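# Copy the reference drawing onto the paper pad with markers

## Task

Use the markers to reproduce the reference image called 'drawing' on the paper pad. The image covers the entire sheet, and its top edge corresponds to the pad's long side farthest from the robot. The scrap strip next to the pad is not judged and may be used for trials.

## Robot and tools

Robot: two arms, left_arm and right_arm, each with six revolute joints and a parallel two-finger gripper. Calibrated base places in the scene frame: left_arm at (-0.006, +0.341, 0) m, right_arm at (-0.005, -0.338, 0) m, both turned only slightly about z.

Scene frame: origin on the table surface midway between the nominal bases, +x out over the table, +y toward left_arm, +z up. Arm names do not match image sides. Reported end_effector_position (metres) and end_effector_quat_wxyz are in this frame and can be off by a few centimetres, more at long reach. end_effector_position is the point between the finger pads, about 1 cm behind the fingertips; the fingers point along the gripper's +z and open along its y.

Row layout (used by execute_actions and move): one flat list of 14 numbers covering both arms, each in [-1, 1]. First left_arm: six joint numbers then its opening; then right_arm the same way. Joint order inside each arm: wrist pitch (joint4), wrist roll (joint6), shoulder (joint2), wrist yaw (joint5), elbow (joint3), waist (joint1). Joint numbers are offsets, not poses: they are scaled so 1.0 equals 2.224 rad for waist, shoulder and elbow and 8.485 rad for wrist pitch, wrist yaw and wrist roll, and count from the Joint targets as reported when the action or call starts (not from the previous row). Sending the same offset twice moves the joint twice. The opening is absolute: +1 fully open, -1 closed. To keep a gripper unchanged, resend its current command; 0 means half-open, not 'no change'. Sending 0 for all joints of an arm re-commands its current targets.

Stated joint ranges (rad): waist -2.618..3.054, shoulder 0..3.142, elbow 0..3.142, wrist pitch -1.571..1.571, wrist yaw -1.571..1.571, wrist roll -2.094..2.094. Real ends may differ by up to 0.059 rad. An action that asks a joint more than 0.059 rad beyond its stated end is rejected for both arms; a request past the real end is clipped, and the result may say 'joint sent to its limit'.

execute_actions(actions, cameras): actions is a list of actions; each action is a table of up to 15 rows, one row per 1/30 s step, and a short table repeats its last row to fill 15 steps. An empty list just returns state and images. cameras chooses images: null or ["all"] for all, [] for none; names are cam_high, cam_low, cam_above, cam_left_wrist, cam_right_wrist (each 672x504).

move(target, speed, blend, opening_speed, blocking, cameras): target is one 14-number row or a list of up to 15 rows, all offsets from the same starting Joint targets. Joints of both arms move together, so grippers trace curves and do not avoid obstacles. speed is the top joint rate in rad/s (0.01 to 12.57, default 0.5), one value or one per target. blend (rad) rounds corners between listed targets. opening_speed (0.2 or more, per second on the -1..+1 scale) closes or opens gradually. blocking=false returns after about 0.5 s while the move keeps running. The result ends with a 'move:' line such as done, off_target, moving, held or fault, plus limits=held if steps were withheld. Paths shorter than 0.5 s are slowed; those over 10 s stop short.

wait(seconds 0..10) lets time pass with commands held; stop brakes a running move; zoom_image(camera, region [x0,y0,x1,y1], at most 504x504 px) enlarges part of a camera's latest image; show_instructions shows the reference image; read_manual gives licence texts; finished_scene ends the scene for good.

Results: Joint positions and Joint velocities list each arm's joints in the order above (rad, rad/s), then the finger gap (m; 0.094 open). Joint targets are what the next offsets count from. grip_measured reads the opening on the command scale, slightly wide when empty. grip_effort_nm is gripper motor effort (negative closing), not pad force. Joint torques include the arm's weight; numbers 3, 5 and 6 wrap at ±28 N m. 'joint command not followed' means a clearance check altered targets. Step readings appear only after execute_actions.

Motion limits: each target can lead its measured angle by at most 0.339 rad (big joints) or 2.2 rad (wrist joints), and a target more than 200 mm from the gripper's present spot is scaled back, so large moves take several actions.

Grasping a marker: close slowly, and note that the grip presses at full force from roughly 0.05 below the first-touch reading. Release by commanding well above grip_measured. Draw with light contact; pressing a target far past the paper pushes hard.

Avoid: dropping markers or letting go while they move, slamming or hitting hard, pushing very hard, any contact between the two arms (closing on the other gripper counts), and anything falling or being left off the table, which fails the task. Loose objects may be nudged occasionally. Stretched or strained poses heat motors: a MOTOR HOT line appears at 75 °C, at 90 °C the arm folds and stops, at 100 °C it goes limp.

Each tool is called after "Request:" as name(argument=value, ...), one argument or row to a line, values as JSON.

Reference images:

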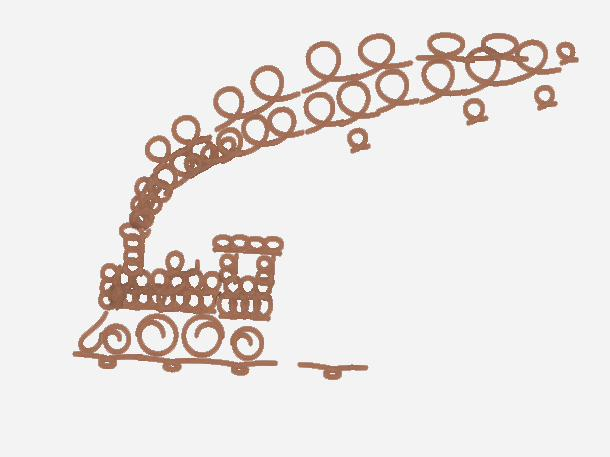

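## Session

Request:
execute_actions(
  actions=[],
)

Request:
show_instructions(
)

Scene clock: 0.00 s.
left_arm: end_effector_position=(+0.3923, +0.3348, +0.1109) grip_measured=+1.000 grip_effort_nm=n/a end_effector_quat_wxyz=(+0.619, -0.006, +0.785, +0.003) | right_arm: end_effector_position=(+0.3926, -0.3962, +0.1309) grip_measured=+1.000 grip_effort_nm=n/a end_effector_quat_wxyz=(+0.624, +0.073, +0.770, -0.109)
Joint names: [wrist pitch, wrist roll, shoulder, wrist yaw, elbow, waist]
Joint positions: left_arm=[1.014 -0.014 1.582 -0.052 0.332 -0.05 0.094] | right_arm=[0.967 -0.036 1.532 0.21 0.362 -0.038 0.094]
Joint velocities: within noise
Joint torques (N m): no reading
Heat: left arm: 34 °C; right arm: 34 °C.
Joint targets: left_arm=[1.021 -0.015 1.574 -0.052 0.340 -0.050] | right_arm=[0.979 -0.036 1.522 0.211 0.373 -0.038]
Tool commands: left_gripper/opening=+1.0 right_gripper/opening=+1.0

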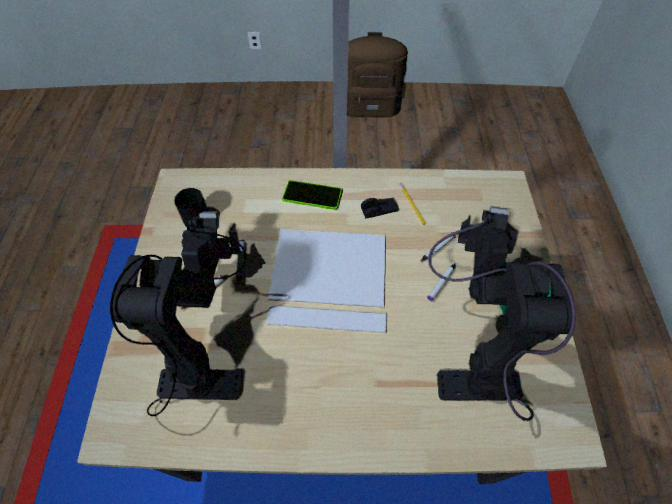

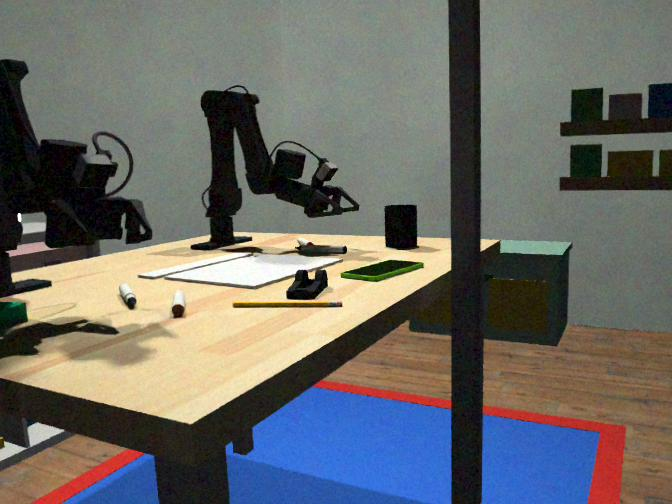

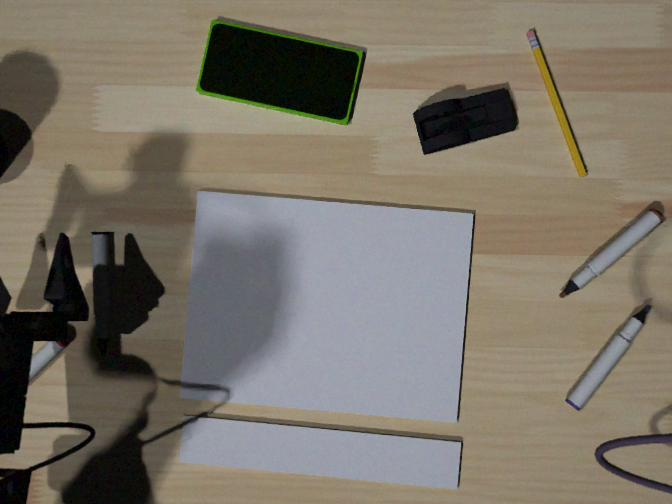

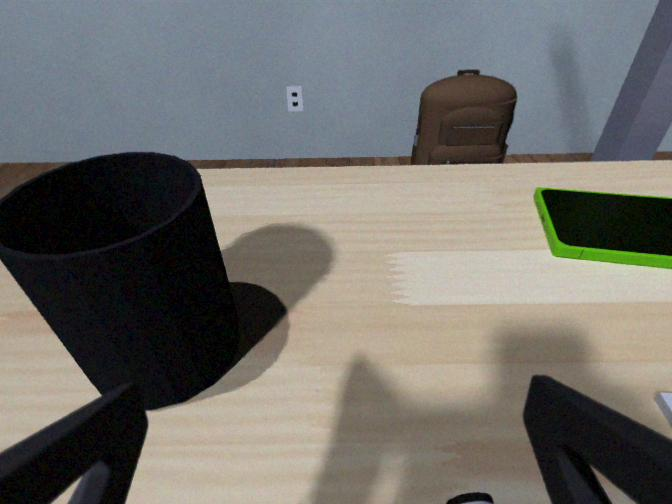

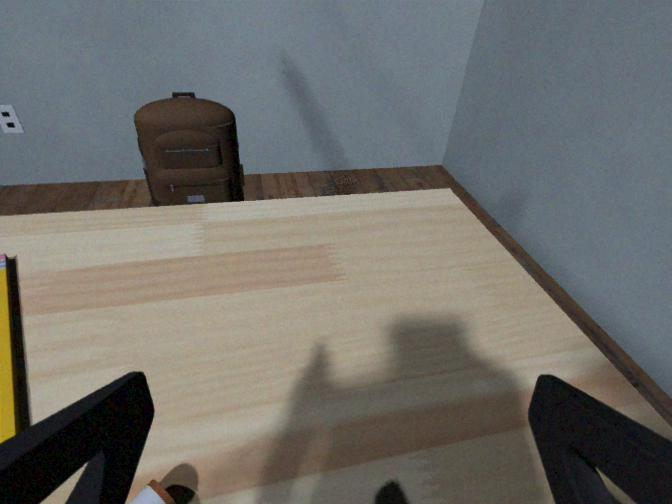

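Reference images for this scene: drawing.

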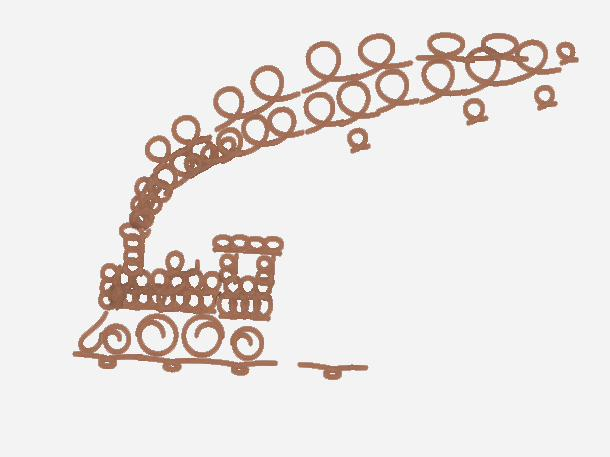

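Request:
zoom_image(
  camera="cam_above",
  region=[520, 180, 672, 440],
)

Request:
zoom_image(
  camera="cam_above",
  region=[0, 200, 200, 400],
)

Request:
zoom_image(
  camera="cam_low",
  region=[60, 240, 260, 340],
)

Request:
zoom_image(
  camera="cam_high",
  region=[360, 170, 560, 340],
)

Scaled by 1.938 from the camera's 672x504 image, which has a finer 960x720 frame.

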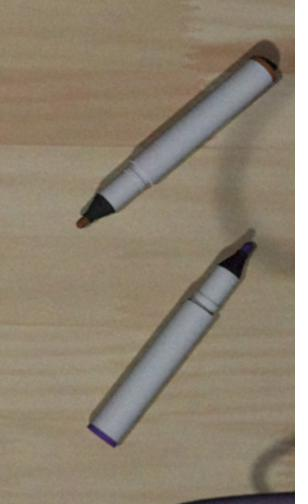

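Scaled by 2.520 from the camera's 672x504 image, which has a finer 960x720 frame.

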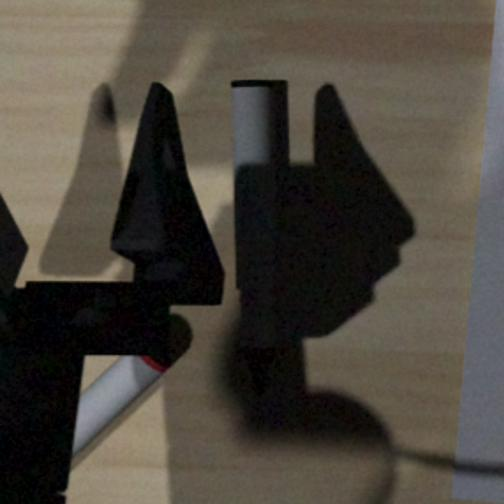

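Scaled by 2.520 from the camera's 672x504 image, which has a finer 960x720 frame.

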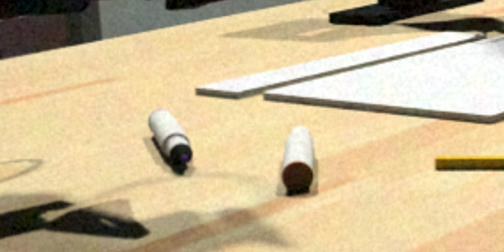

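Scaled by 2.520 from the camera's 672x504 image, which has a finer 960x720 frame.

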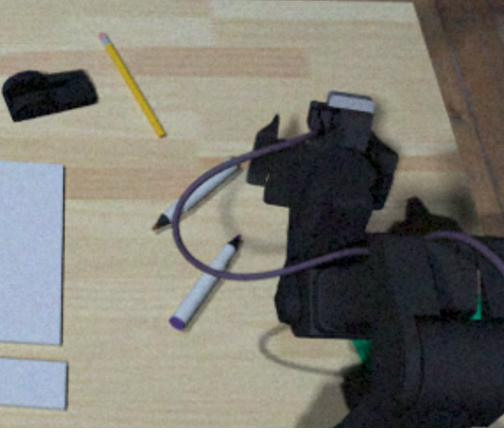

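Request:
move(
  target=[0,0,0,0,0,0,1,-0.2945,0.0042,0.2464,-0.0249,0.7406,0.0904,1],
  speed=0.9,
)

Scene clock: 7.20 s.
left_arm: end_effector_position=(+0.3923, +0.3348, +0.1109) grip_measured=+1.000 grip_effort_nm=-0.007 end_effector_quat_wxyz=(+0.619, -0.006, +0.785, +0.003) | right_arm: end_effector_position=(+0.3809, -0.2833, +0.1435) grip_measured=+1.000 grip_effort_nm=-0.002 end_effector_quat_wxyz=(-0.008, -0.075, +0.997, -0.004)
Joint names: [wrist pitch, wrist roll, shoulder, wrist yaw, elbow, waist]
Joint positions: left_arm=[1.014 -0.014 1.582 -0.052 0.332 -0.05 0.094] | right_arm=[-1.51 -0.007 2.065 0.007 1.988 0.159 0.094]
Joint torques (N m): left_arm=[1.68 0.04 -6.35 -0.04 5.15 -0.02] | right_arm=[0.21 0.07 -7.84 -0.06 8.47 0.35]
Heat: left arm: 34 °C; right arm: 36 °C.
Joint targets: left_arm=[1.021 -0.015 1.574 -0.052 0.340 -0.050] | right_arm=[-1.520 0.000 2.069 0.000 2.021 0.163]
move: done

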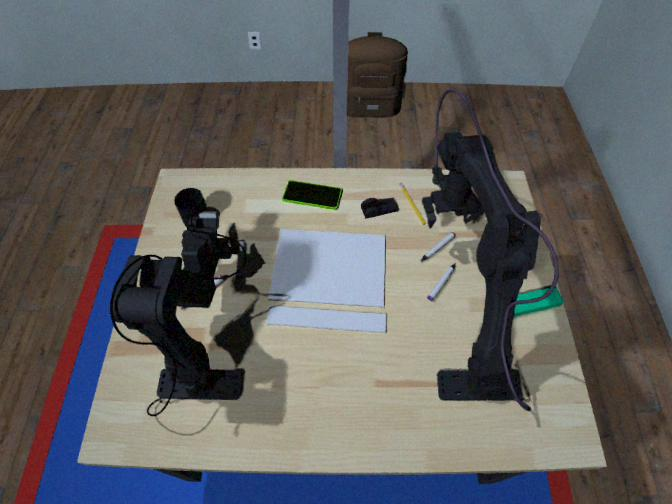

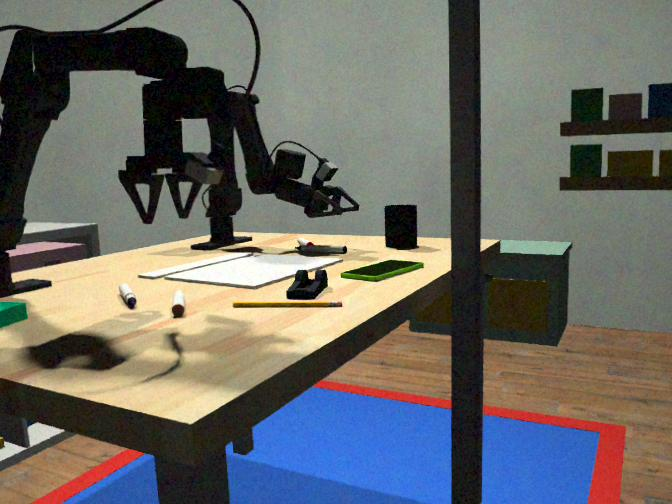

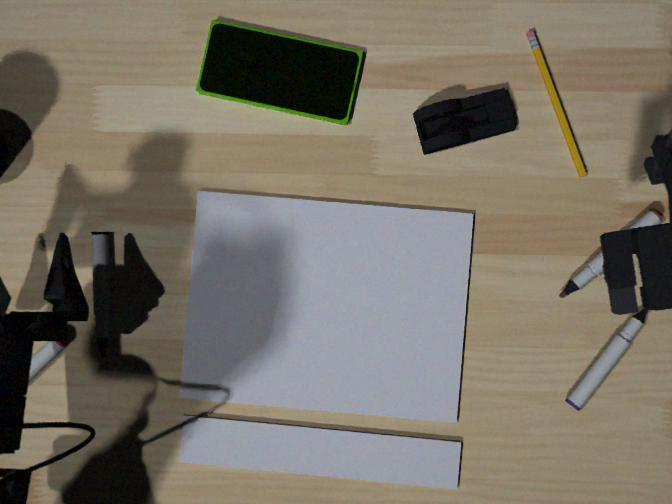

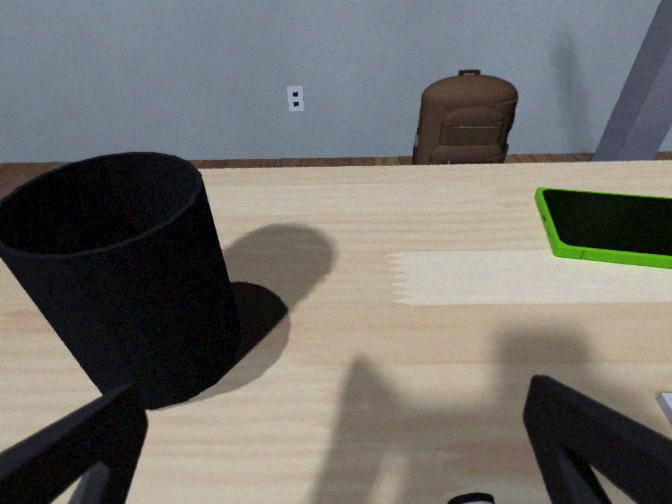

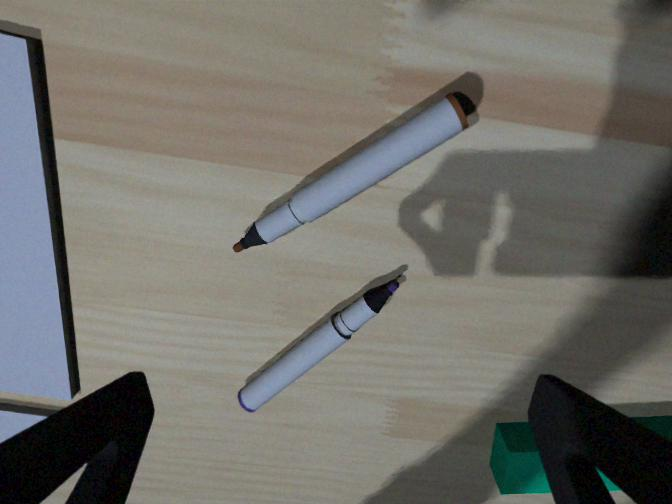

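Request:
move(
  target=[0,0,0,0,0,0,1,0.025,0.1208,0.0211,0,-0.0755,0,0.5],
  speed=0.8,
)

Scene clock: 11.17 s.
left_arm: end_effector_position=(+0.3923, +0.3348, +0.1109) grip_measured=+1.000 grip_effort_nm=-0.002 end_effector_quat_wxyz=(+0.619, -0.006, +0.785, +0.003) | right_arm: end_effector_position=(+0.3970, -0.2795, +0.0926) grip_measured=+0.502 grip_effort_nm=-0.085 end_effector_quat_wxyz=(-0.004, +0.423, +0.906, -0.002)
Joint names: [wrist pitch, wrist roll, shoulder, wrist yaw, elbow, waist]
Joint positions: left_arm=[1.014 -0.014 1.582 -0.052 0.332 -0.05 0.094] | right_arm=[-1.324 1.017 2.113 -0.001 1.859 0.159 0.071]
Joint torques (N m): left_arm=[1.66 0.05 -6.32 -0.06 5.24 -0.06] | right_arm=[0.46 0.07 -8.38 0.02 5.05 0.35]
Heat: left arm: 35 °C; right arm: 36 °C.
Joint targets: left_arm=[1.021 -0.015 1.574 -0.052 0.340 -0.050] | right_arm=[-1.308 1.024 2.116 -0.001 1.853 0.163]
move: done

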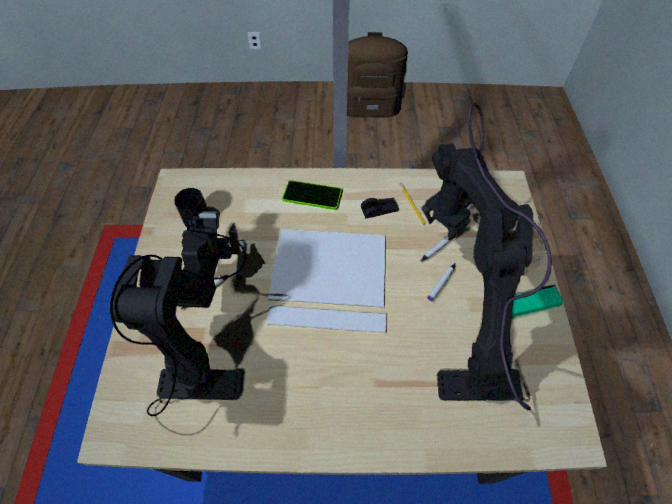

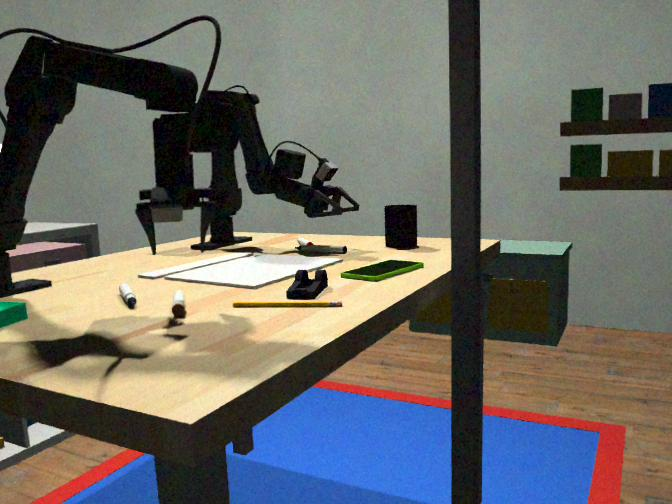

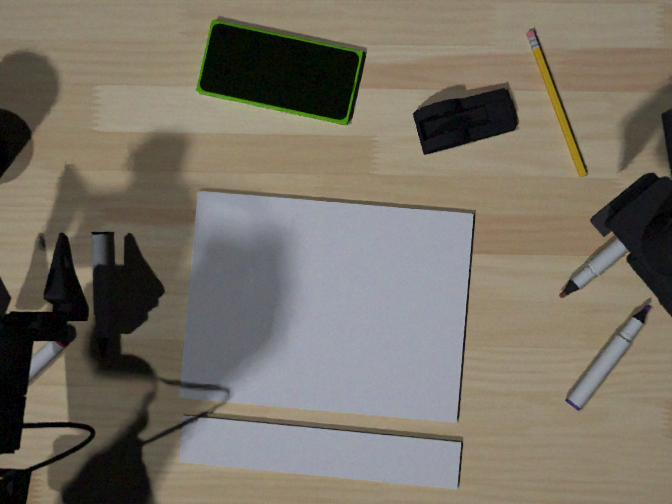

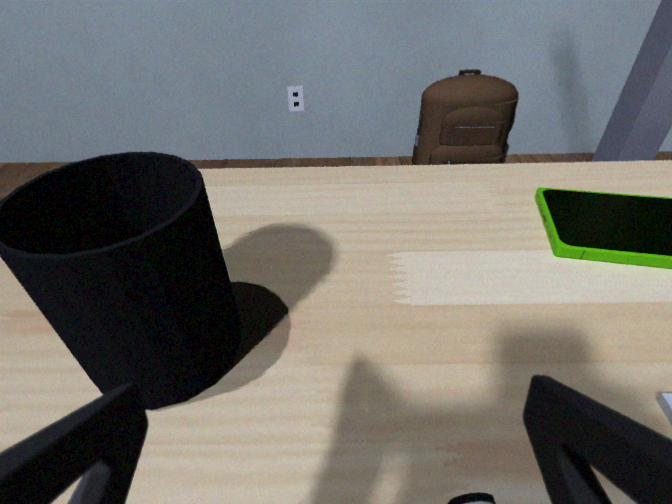

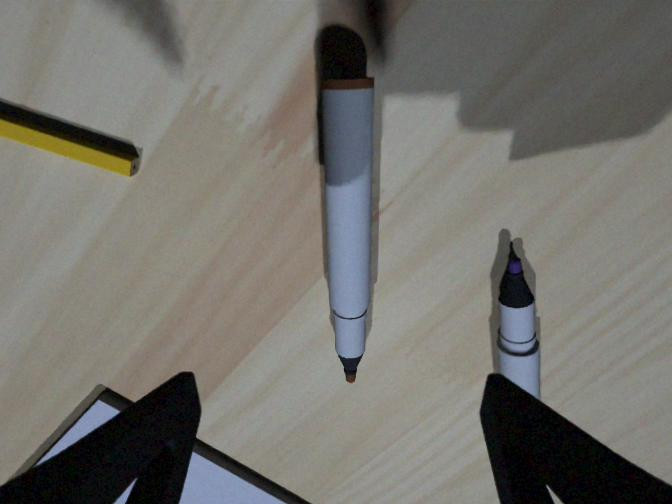

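Request:
move(
  target=[0,0,0,0,0,0,1,0.0337,0,0.0166,0,-0.112,-0.0022,0.5],
  speed=0.35,
  cameras=["cam_right_wrist","cam_low"],
)

Scene clock: 13.23 s.
left_arm: end_effector_position=(+0.3923, +0.3348, +0.1109) grip_measured=+1.000 grip_effort_nm=-0.002 end_effector_quat_wxyz=(+0.619, -0.006, +0.785, +0.003) | right_arm: end_effector_position=(+0.3929, -0.2800, +0.0149) grip_measured=+0.502 grip_effort_nm=-0.085 end_effector_quat_wxyz=(-0.006, +0.424, +0.906, -0.003)
Joint names: [wrist pitch, wrist roll, shoulder, wrist yaw, elbow, waist]
Joint positions: left_arm=[1.014 -0.014 1.582 -0.052 0.332 -0.05 0.094] | right_arm=[-1.039 1.017 2.153 -0.002 1.608 0.159 0.071]
Joint torques (N m): left_arm=[1.66 0.05 -6.38 -0.04 5.38 -0.03] | right_arm=[0.47 0.07 -8.64 0.02 5 -0.08]
Heat: left arm: 35 °C; right arm: 36 °C.
Joint targets: left_arm=[1.021 -0.015 1.574 -0.052 0.340 -0.050] | right_arm=[-1.022 1.024 2.154 -0.001 1.604 0.158]
move: done
Images, in order (width x height): cam_low 672x504, cam_right_wrist 672x504.

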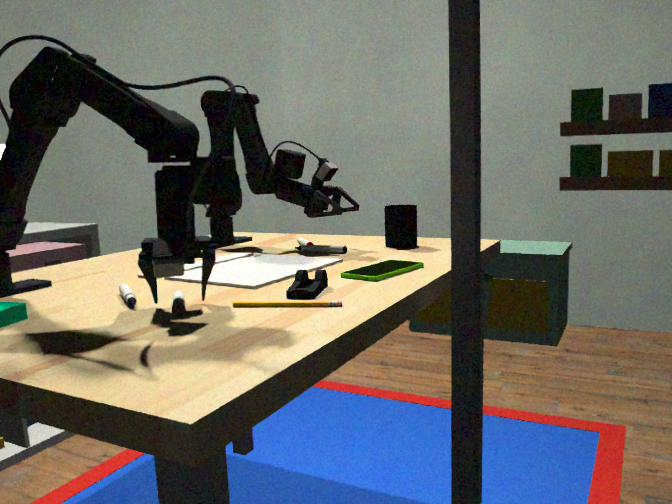

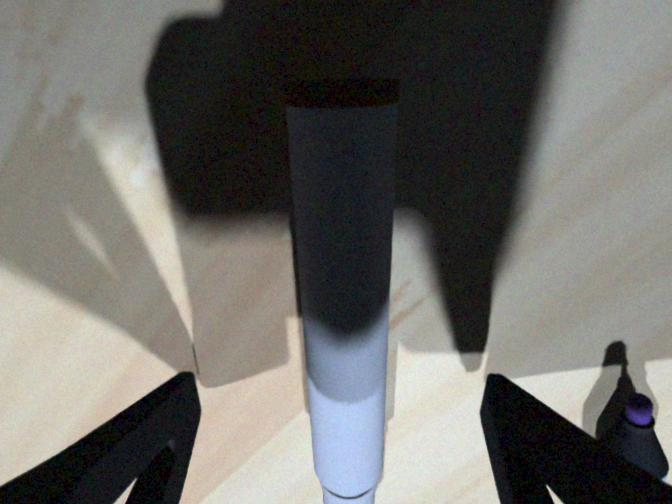

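Request:
move(
  target=[0,0,0,0,0,0,1,0,0,0,0,0,0,-0.9],
  opening_speed=0.6,
  cameras=["cam_right_wrist","cam_low"],
)

Scene clock: 15.93 s.
left_arm: end_effector_position=(+0.3923, +0.3348, +0.1109) grip_measured=+1.000 grip_effort_nm=0.002 end_effector_quat_wxyz=(+0.619, -0.006, +0.785, +0.003) | right_arm: end_effector_position=(+0.3932, -0.2799, +0.0149) grip_measured=-0.659 grip_effort_nm=-1.028 end_effector_quat_wxyz=(-0.006, +0.424, +0.906, -0.002)
Joint names: [wrist pitch, wrist roll, shoulder, wrist yaw, elbow, waist]
Joint positions: left_arm=[1.014 -0.014 1.582 -0.052 0.332 -0.05 0.094] | right_arm=[-1.038 1.018 2.153 -0.002 1.608 0.159 0.016]
Joint torques (N m): left_arm=[1.62 0.04 -6.46 -0.04 5.12 -0.18] | right_arm=[0.45 0.07 -8.64 0.03 4.98 -0.08]
Heat: left arm: 35 °C; right arm: 36 °C.
Joint targets: left_arm=[1.021 -0.015 1.574 -0.052 0.340 -0.050] | right_arm=[-1.022 1.025 2.154 -0.001 1.604 0.158]
move: done
Images, in order (width x height): cam_low 672x504, cam_right_wrist 672x504.

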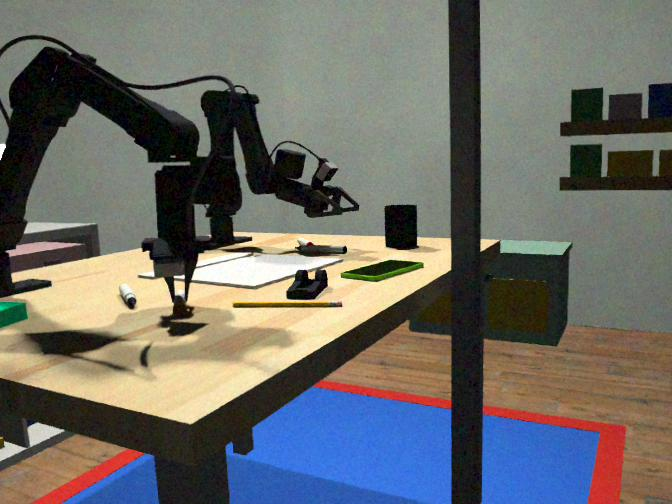

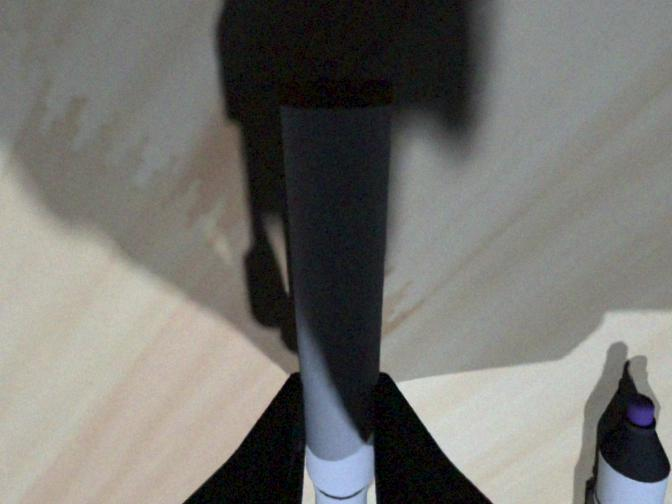

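Request:
move(
  target=[
    [0,0,0,0,0,0,1,-0.0337,0,-0.0243,0,0.124,0,-0.9],
    [0,0,0,0,0,0,1,0.1204,-0.1208,-0.2041,0,-0.1817,0.1987,-0.9],
    [0,0,0,0,0,0,1,0.209,-0.1208,-0.1978,0,-0.4456,0.4595,-0.9],
  ],
  speed=[0.3,0.8,0.5],
  blend=0.05,
)

Scene clock: 22.33 s.
left_arm: end_effector_position=(+0.3923, +0.3348, +0.1109) grip_measured=+1.000 grip_effort_nm=-0.002 end_effector_quat_wxyz=(+0.619, -0.006, +0.785, +0.003) | right_arm: end_effector_position=(+0.1721, +0.0785, +0.0900) grip_measured=-0.660 grip_effort_nm=-1.028 end_effector_quat_wxyz=(+0.462, -0.457, +0.695, +0.307)
Joint names: [wrist pitch, wrist roll, shoulder, wrist yaw, elbow, waist]
Joint positions: left_arm=[1.014 -0.014 1.582 -0.052 0.332 -0.05 0.094] | right_arm=[0.718 0.004 1.73 -0.003 0.616 1.182 0.016]
Joint torques (N m): left_arm=[1.69 0.06 -6.42 -0.02 5.24 -0.08] | right_arm=[1.91 -0.05 -6.76 0.03 4.85 -0.17]
Heat: left arm: 36 °C; right arm: 37 °C.
Joint targets: left_arm=[1.021 -0.015 1.574 -0.052 0.340 -0.050] | right_arm=[0.752 0.000 1.714 -0.001 0.612 1.180]
move: done

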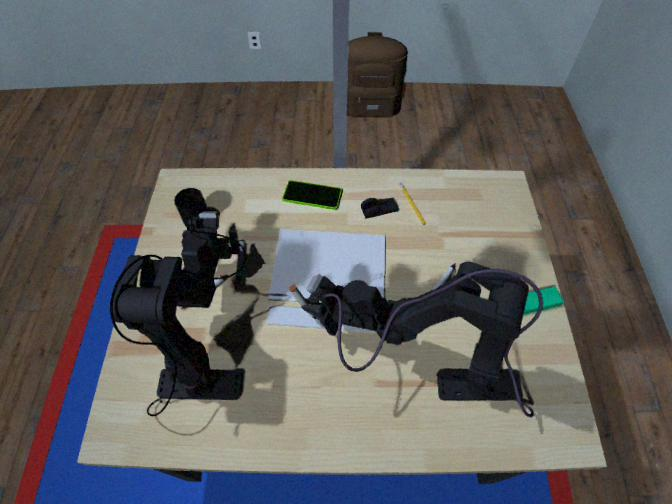

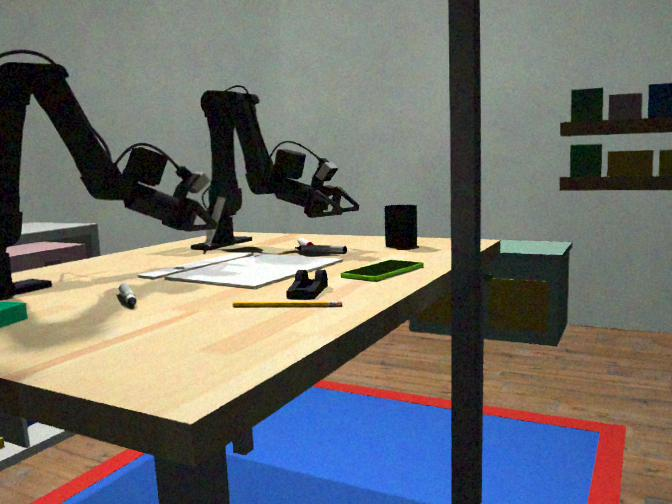

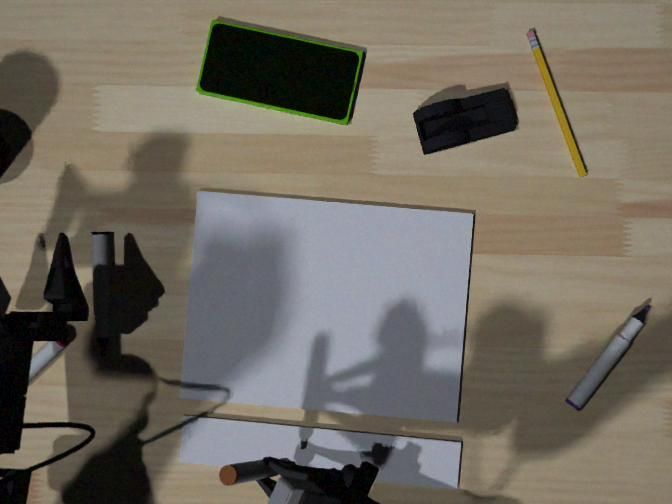

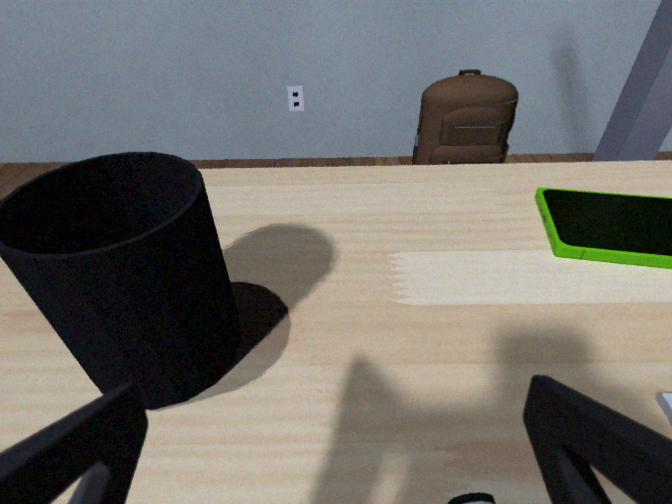

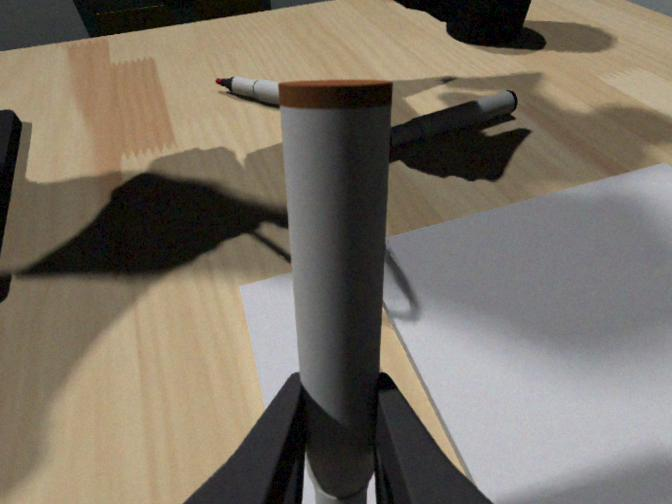

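Request:
move(
  target=[0,0,0,0,0,0,1,0.01109,0,0.03345,0,-0.0089,0,-0.9],
  speed=0.1,
  cameras=["cam_low","cam_above"],
)

Request:
move(
  target=[0,0,0,0,0,0,1,0.00246,0,0.00743,0,-0.00198,0,-0.9],
  speed=0.05,
  cameras=["cam_low"],
)

Request:
move(
  target=[0,0,0,0,0,0,1,0.00123,0,0.00371,0,-0.00099,0,-0.9],
  speed=0.05,
  cameras=["cam_low"],
)

Scene clock: 24.47 s.
left_arm: end_effector_position=(+0.3923, +0.3348, +0.1109) grip_measured=+1.000 grip_effort_nm=-0.007 end_effector_quat_wxyz=(+0.619, -0.006, +0.785, +0.003) | right_arm: end_effector_position=(+0.1730, +0.0804, +0.0815) grip_measured=-0.660 grip_effort_nm=-1.033 end_effector_quat_wxyz=(+0.469, -0.454, +0.690, +0.312)
Joint names: [wrist pitch, wrist roll, shoulder, wrist yaw, elbow, waist]
Joint positions: left_arm=[1.014 -0.014 1.582 -0.052 0.332 -0.05 0.094] | right_arm=[0.813 0.004 1.785 -0.003 0.599 1.182 0.016]
Joint torques (N m): left_arm=[1.65 0.02 -6.27 -0.07 5.15 0.02] | right_arm=[1.93 -0.05 -5.46 0.03 4.29 -0.16]
Heat: left arm: 36 °C; right arm: 37 °C.
Joint targets: left_arm=[1.021 -0.015 1.574 -0.052 0.340 -0.050] | right_arm=[0.846 0.000 1.788 -0.001 0.593 1.180]
move: done
Images, in order (width x height): cam_low 672x504, cam_above 672x504.

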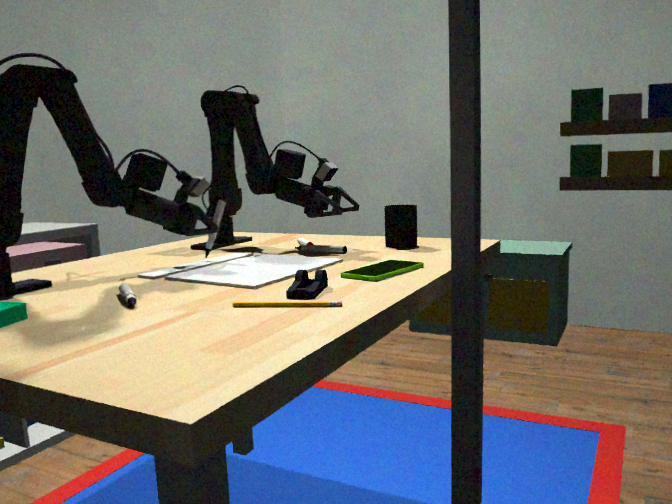

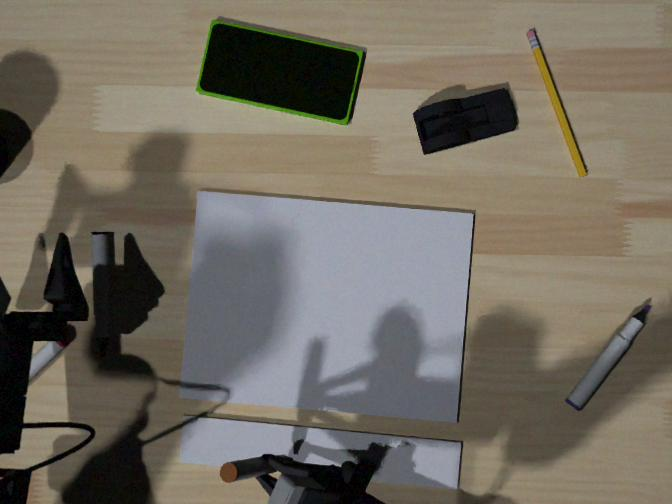

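Scene clock: 25.37 s.
left_arm: end_effector_position=(+0.3923, +0.3348, +0.1109) grip_measured=+1.000 grip_effort_nm=-0.007 end_effector_quat_wxyz=(+0.619, -0.006, +0.785, +0.003) | right_arm: end_effector_position=(+0.1735, +0.0816, +0.0794) grip_measured=-0.660 grip_effort_nm=-1.033 end_effector_quat_wxyz=(+0.471, -0.453, +0.689, +0.313)
Joint names: [wrist pitch, wrist roll, shoulder, wrist yaw, elbow, waist]
Joint positions: left_arm=[1.014 -0.014 1.582 -0.052 0.332 -0.05 0.094] | right_arm=[0.834 0.004 1.801 -0.003 0.599 1.182 0.016]
Joint torques (N m): left_arm=[1.66 0.06 -6.38 -0.02 5.09 -0.08] | right_arm=[1.95 -0.05 -5.48 0.03 3.82 -0.16]
Heat: left arm: 36 °C; right arm: 37 °C.
Joint targets: left_arm=[1.021 -0.015 1.574 -0.052 0.340 -0.050] | right_arm=[0.867 0.000 1.805 -0.001 0.588 1.180]
move: done
Images, in order (width x height): cam_low 672x504.

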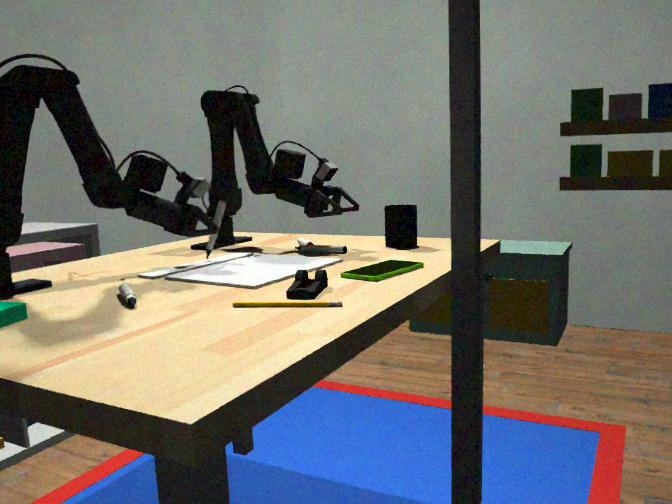

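Scene clock: 26.23 s.
left_arm: end_effector_position=(+0.3923, +0.3348, +0.1109) grip_measured=+1.000 grip_effort_nm=0.002 end_effector_quat_wxyz=(+0.619, -0.006, +0.785, +0.003) | right_arm: end_effector_position=(+0.1729, +0.0803, +0.0757) grip_measured=-0.660 grip_effort_nm=-1.033 end_effector_quat_wxyz=(+0.470, -0.454, +0.690, +0.312)
Joint names: [wrist pitch, wrist roll, shoulder, wrist yaw, elbow, waist]
Joint positions: left_arm=[1.014 -0.014 1.582 -0.052 0.332 -0.05 0.094] | right_arm=[0.844 0.004 1.809 -0.003 0.592 1.182 0.016]
Joint torques (N m): left_arm=[1.66 0.07 -6.37 -0.05 5.22 0.03] | right_arm=[1.94 -0.05 -5.5 0.03 4.11 -0.16]
Heat: left arm: 36 °C; right arm: 37 °C.
Joint targets: left_arm=[1.021 -0.015 1.574 -0.052 0.340 -0.050] | right_arm=[0.877 0.000 1.813 -0.001 0.586 1.180]
move: done
Images, in order (width x height): cam_low 672x504.

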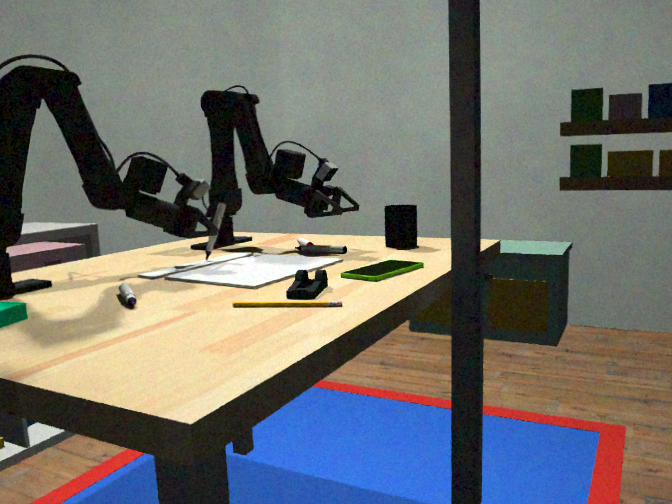

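Request:
zoom_image(
  camera="cam_low",
  region=[140, 200, 280, 290],
)

Scaled by 3.600 from the camera's 672x504 image, which has a finer 960x720 frame.

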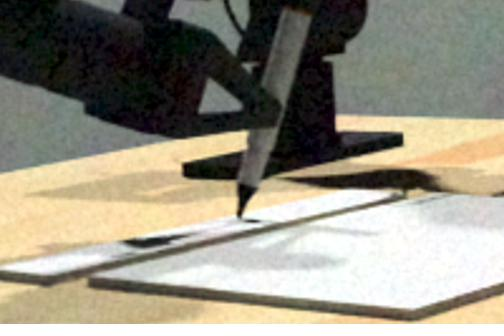

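Request:
move(
  target=[
    [0,0,0,0,0,0,1,0.0024,0,0.0072,0,-0.0021,0,-0.9],
    [0,0,0,0,0,0,1,0.0021,0,0.0094,0,0.0012,0.00443,-0.9],
    [0,0,0,0,0,0,1,0.0014,0,0.0147,0,0.0091,0.00628,-0.9],
    [0,0,0,0,0,0,1,0.0008,0,0.02,0,0.017,0.00443,-0.9],
    [0,0,0,0,0,0,1,0.0005,0,0.0222,0,0.0203,0,-0.9],
    [0,0,0,0,0,0,1,0.0008,0,0.02,0,0.017,-0.00443,-0.9],
    [0,0,0,0,0,0,1,0.0014,0,0.0147,0,0.0091,-0.00628,-0.9],
    [0,0,0,0,0,0,1,0.0021,0,0.0094,0,0.0012,-0.00443,-0.9],
    [0,0,0,0,0,0,1,0.0024,0,0.0072,0,-0.0021,0,-0.9],
    [0,0,0,0,0,0,1,0.0024,0,0.0072,0,-0.0021,0.0209,-0.9],
    [0,0,0,0,0,0,1,-0.0055,0,-0.015,0,0,0.0209,-0.9],
  ],
  speed=0.06,
  blend=0.003,
  cameras=["cam_low","cam_above"],
)

Request:
zoom_image(
  camera="cam_low",
  region=[140, 200, 280, 290],
)

Scene clock: 32.33 s.
left_arm: end_effector_position=(+0.3923, +0.3348, +0.1109) grip_measured=+1.000 grip_effort_nm=-0.007 end_effector_quat_wxyz=(+0.619, -0.006, +0.785, +0.003) | right_arm: end_effector_position=(+0.1581, +0.0864, +0.0746) grip_measured=-0.660 grip_effort_nm=-1.038 end_effector_quat_wxyz=(+0.463, -0.467, +0.683, +0.317)
Joint names: [wrist pitch, wrist roll, shoulder, wrist yaw, elbow, waist]
Joint positions: left_arm=[1.014 -0.014 1.582 -0.052 0.332 -0.05 0.094] | right_arm=[0.834 0.001 1.809 0.003 0.596 1.219 0.016]
Joint torques (N m): left_arm=[1.69 0.02 -6.48 -0.05 5.19 -0.09] | right_arm=[1.61 -0.03 -8.08 -0.02 3.86 0.64]
Heat: left arm: 37 °C; right arm: 37 °C.
Joint targets: left_arm=[1.021 -0.015 1.574 -0.052 0.340 -0.050] | right_arm=[0.830 -0.001 1.779 -0.001 0.586 1.227]
move: done
Images, in order (width x height): cam_low 672x504, cam_above 672x504.

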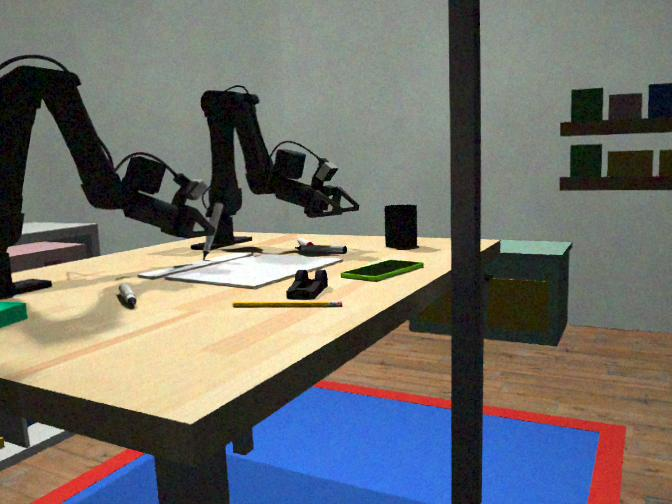

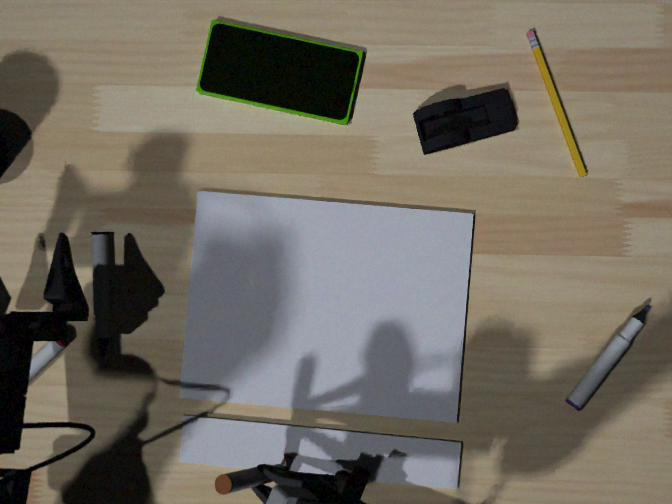

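Scaled by 3.600 from the camera's 672x504 image, which has a finer 960x720 frame.

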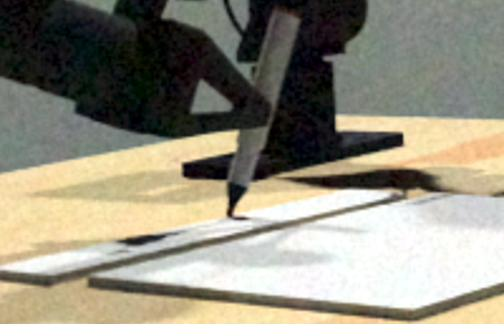

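Request:
move(
  target=[
    [0,0,0,0,0,0,1,-0.014,0,-0.045,0,0,0,-0.9],
    [0,0,0,0,0,0,1,-0.014,0,-0.045,0,0,-0.3,-0.9],
  ],
  speed=[0.2,0.8],
  cameras=["cam_low","cam_above"],
)

Request:
zoom_image(
  camera="cam_above",
  region=[240, 380, 400, 500],
)

Scene clock: 34.60 s.
left_arm: end_effector_position=(+0.3923, +0.3348, +0.1109) grip_measured=+1.000 grip_effort_nm=-0.007 end_effector_quat_wxyz=(+0.619, -0.006, +0.785, +0.003) | right_arm: end_effector_position=(+0.3791, -0.1101, +0.0898) grip_measured=-0.659 grip_effort_nm=-1.033 end_effector_quat_wxyz=(+0.532, -0.219, +0.805, +0.144)
Joint names: [wrist pitch, wrist roll, shoulder, wrist yaw, elbow, waist]
Joint positions: left_arm=[1.014 -0.014 1.582 -0.052 0.332 -0.05 0.094] | right_arm=[0.708 0.001 1.707 0.008 0.596 0.554 0.016]
Joint torques (N m): left_arm=[1.69 0.06 -6.46 -0.05 5.14 -0.06] | right_arm=[1.62 -0.02 -7.49 -0.08 4.33 0.46]
Heat: left arm: 37 °C; right arm: 37 °C.
Joint targets: left_arm=[1.021 -0.015 1.574 -0.052 0.340 -0.050] | right_arm=[0.711 0.000 1.679 -0.001 0.586 0.560]
move: done
Images, in order (width x height): cam_low 672x504, cam_above 672x504.

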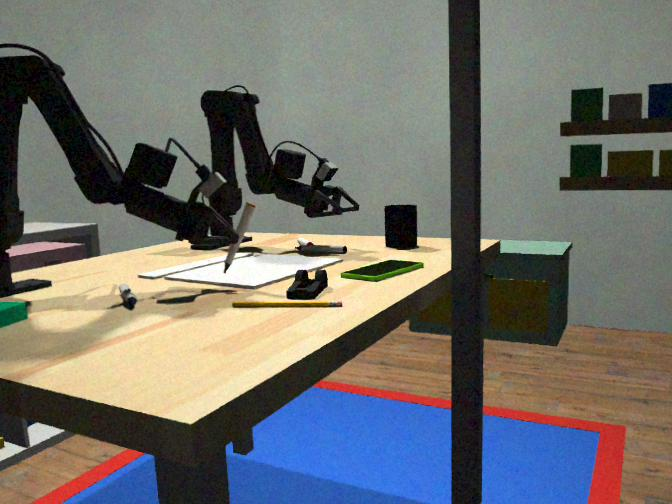

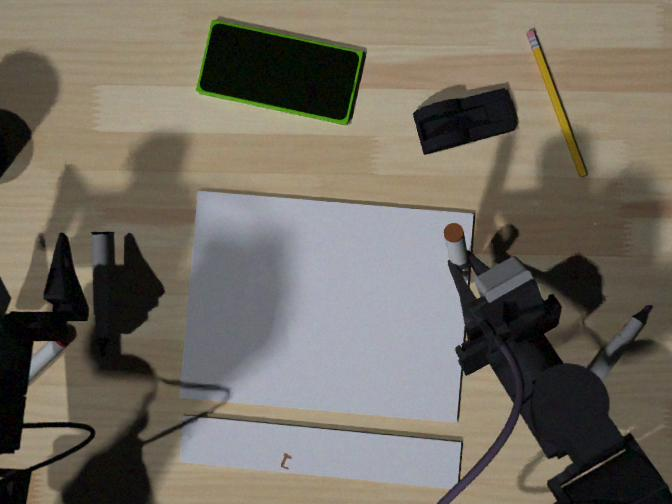

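Scaled by 3.150 from the camera's 672x504 image, which has a finer 960x720 frame.

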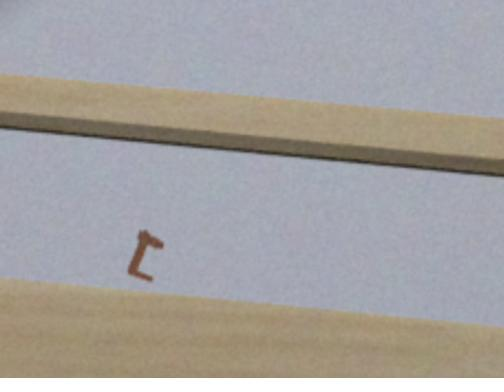

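Request:
move(
  target=[
    [0,0,0,0,0,0,1,0.0105,0,0.0409,0,0.0318,0.2428,-0.9],
    [0,0,0,0,0,0,1,0.0144,0,0.0796,0,0.0318,0.2554,-0.9],
    [0,0,0,0,0,0,1,0.0125,0,0.0796,0,0.0371,0.2597,-0.9],
    [0,0,0,0,0,0,1,0.0078,0,0.0796,0,0.0498,0.2615,-0.9],
    [0,0,0,0,0,0,1,0.0078,0,0.0796,0,0.0498,0.2543,-0.9],
    [0,0,0,0,0,0,1,0.0031,0,0.0796,0,0.0625,0.2525,-0.9],
    [0,0,0,0,0,0,1,0.0012,0,0.0796,0,0.0678,0.2482,-0.9],
    [0,0,0,0,0,0,1,0.0012,0,0.0796,0,0.0498,0.2482,-0.9],
    [0,0,0,0,0,0,1,0.0031,0,0.0796,0,0.0445,0.2439,-0.9],
    [0,0,0,0,0,0,1,0.0078,0,0.0796,0,0.0318,0.2421,-0.9],
    [0,0,0,0,0,0,1,0.0078,0,0.0796,0,0.0318,0.2493,-0.9],
    [0,0,0,0,0,0,1,0.0125,0,0.0796,0,0.0191,0.2511,-0.9],
    [0,0,0,0,0,0,1,0.0144,0,0.0796,0,0.0138,0.2554,-0.9],
    [0,0,0,0,0,0,1,0.0144,0,0.0796,0,0.0138,0.2707,-0.9],
    [0,0,0,0,0,0,1,0.03,0,0.0296,0,0.0138,0.2707,-0.9],
  ],
  speed=[0.7,0.2,0.1,0.1,0.1,0.1,0.1,0.1,0.1,0.1,0.1,0.1,0.1,0.1,0.3],
  cameras=[],
)

Request:
move(
  target=[0,0,0,0,0,0,1,0,0,-0.02,0,0,-0.25,-0.9],
  speed=0.8,
  cameras=["cam_above"],
)

Request:
zoom_image(
  camera="cam_above",
  region=[240, 380, 400, 500],
)

Scene clock: 47.97 s.
left_arm: end_effector_position=(+0.3923, +0.3348, +0.1109) grip_measured=+1.000 grip_effort_nm=-0.002 end_effector_quat_wxyz=(+0.619, -0.006, +0.785, +0.003) | right_arm: end_effector_position=(+0.1921, +0.0880, +0.1258) grip_measured=-0.660 grip_effort_nm=-1.038 end_effector_quat_wxyz=(+0.530, -0.418, +0.657, +0.336)
Joint names: [wrist pitch, wrist roll, shoulder, wrist yaw, elbow, waist]
Joint positions: left_arm=[1.014 -0.014 1.582 -0.052 0.332 -0.05 0.094] | right_arm=[0.934 0 1.768 0.008 0.62 1.155 0.016]
Joint torques (N m): left_arm=[1.7 0.06 -6.53 -0.05 5.16 -0.08] | right_arm=[1.95 0 -7.5 -0.08 4.78 0.55]
Heat: left arm: 38 °C; right arm: 38 °C.
Joint targets: left_arm=[1.021 -0.015 1.574 -0.052 0.340 -0.050] | right_arm=[0.966 0.000 1.745 -0.001 0.617 1.161]
move: done
No camera images: "cameras" was empty.

Scene clock: 49.10 s.
left_arm: end_effector_position=(+0.3923, +0.3348, +0.1109) grip_measured=+1.000 grip_effort_nm=0.002 end_effector_quat_wxyz=(+0.619, -0.006, +0.785, +0.003) | right_arm: end_effector_position=(+0.3870, -0.0804, +0.1429) grip_measured=-0.660 grip_effort_nm=-1.033 end_effector_quat_wxyz=(+0.616, -0.218, +0.735, +0.182)
Joint names: [wrist pitch, wrist roll, shoulder, wrist yaw, elbow, waist]
Joint positions: left_arm=[1.014 -0.014 1.582 -0.052 0.332 -0.05 0.094] | right_arm=[0.935 0 1.731 0.008 0.62 0.599 0.016]
Joint torques (N m): left_arm=[1.67 0.06 -6.45 -0.07 5.16 -0.09] | right_arm=[1.95 0 -7.91 -0.08 4.94 0.55]
Heat: left arm: 38 °C; right arm: 38 °C.
Joint targets: left_arm=[1.021 -0.015 1.574 -0.052 0.340 -0.050] | right_arm=[0.966 0.000 1.701 -0.001 0.617 0.605]
move: done
Images, in order (width x height): cam_above 672x504.

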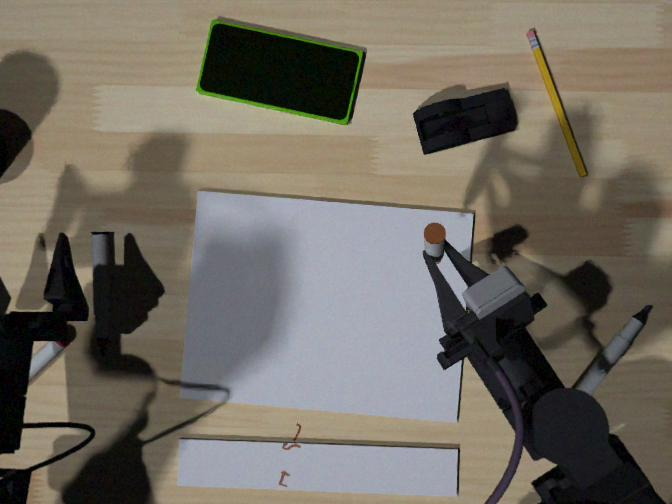

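Scaled by 3.150 from the camera's 672x504 image, which has a finer 960x720 frame.

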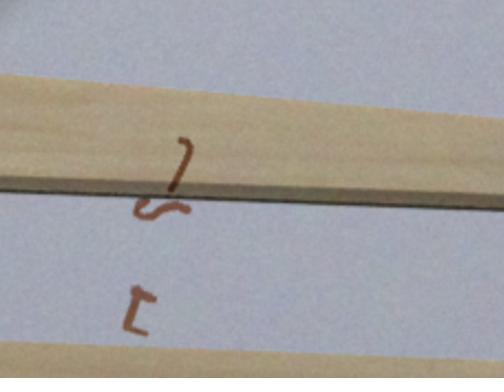

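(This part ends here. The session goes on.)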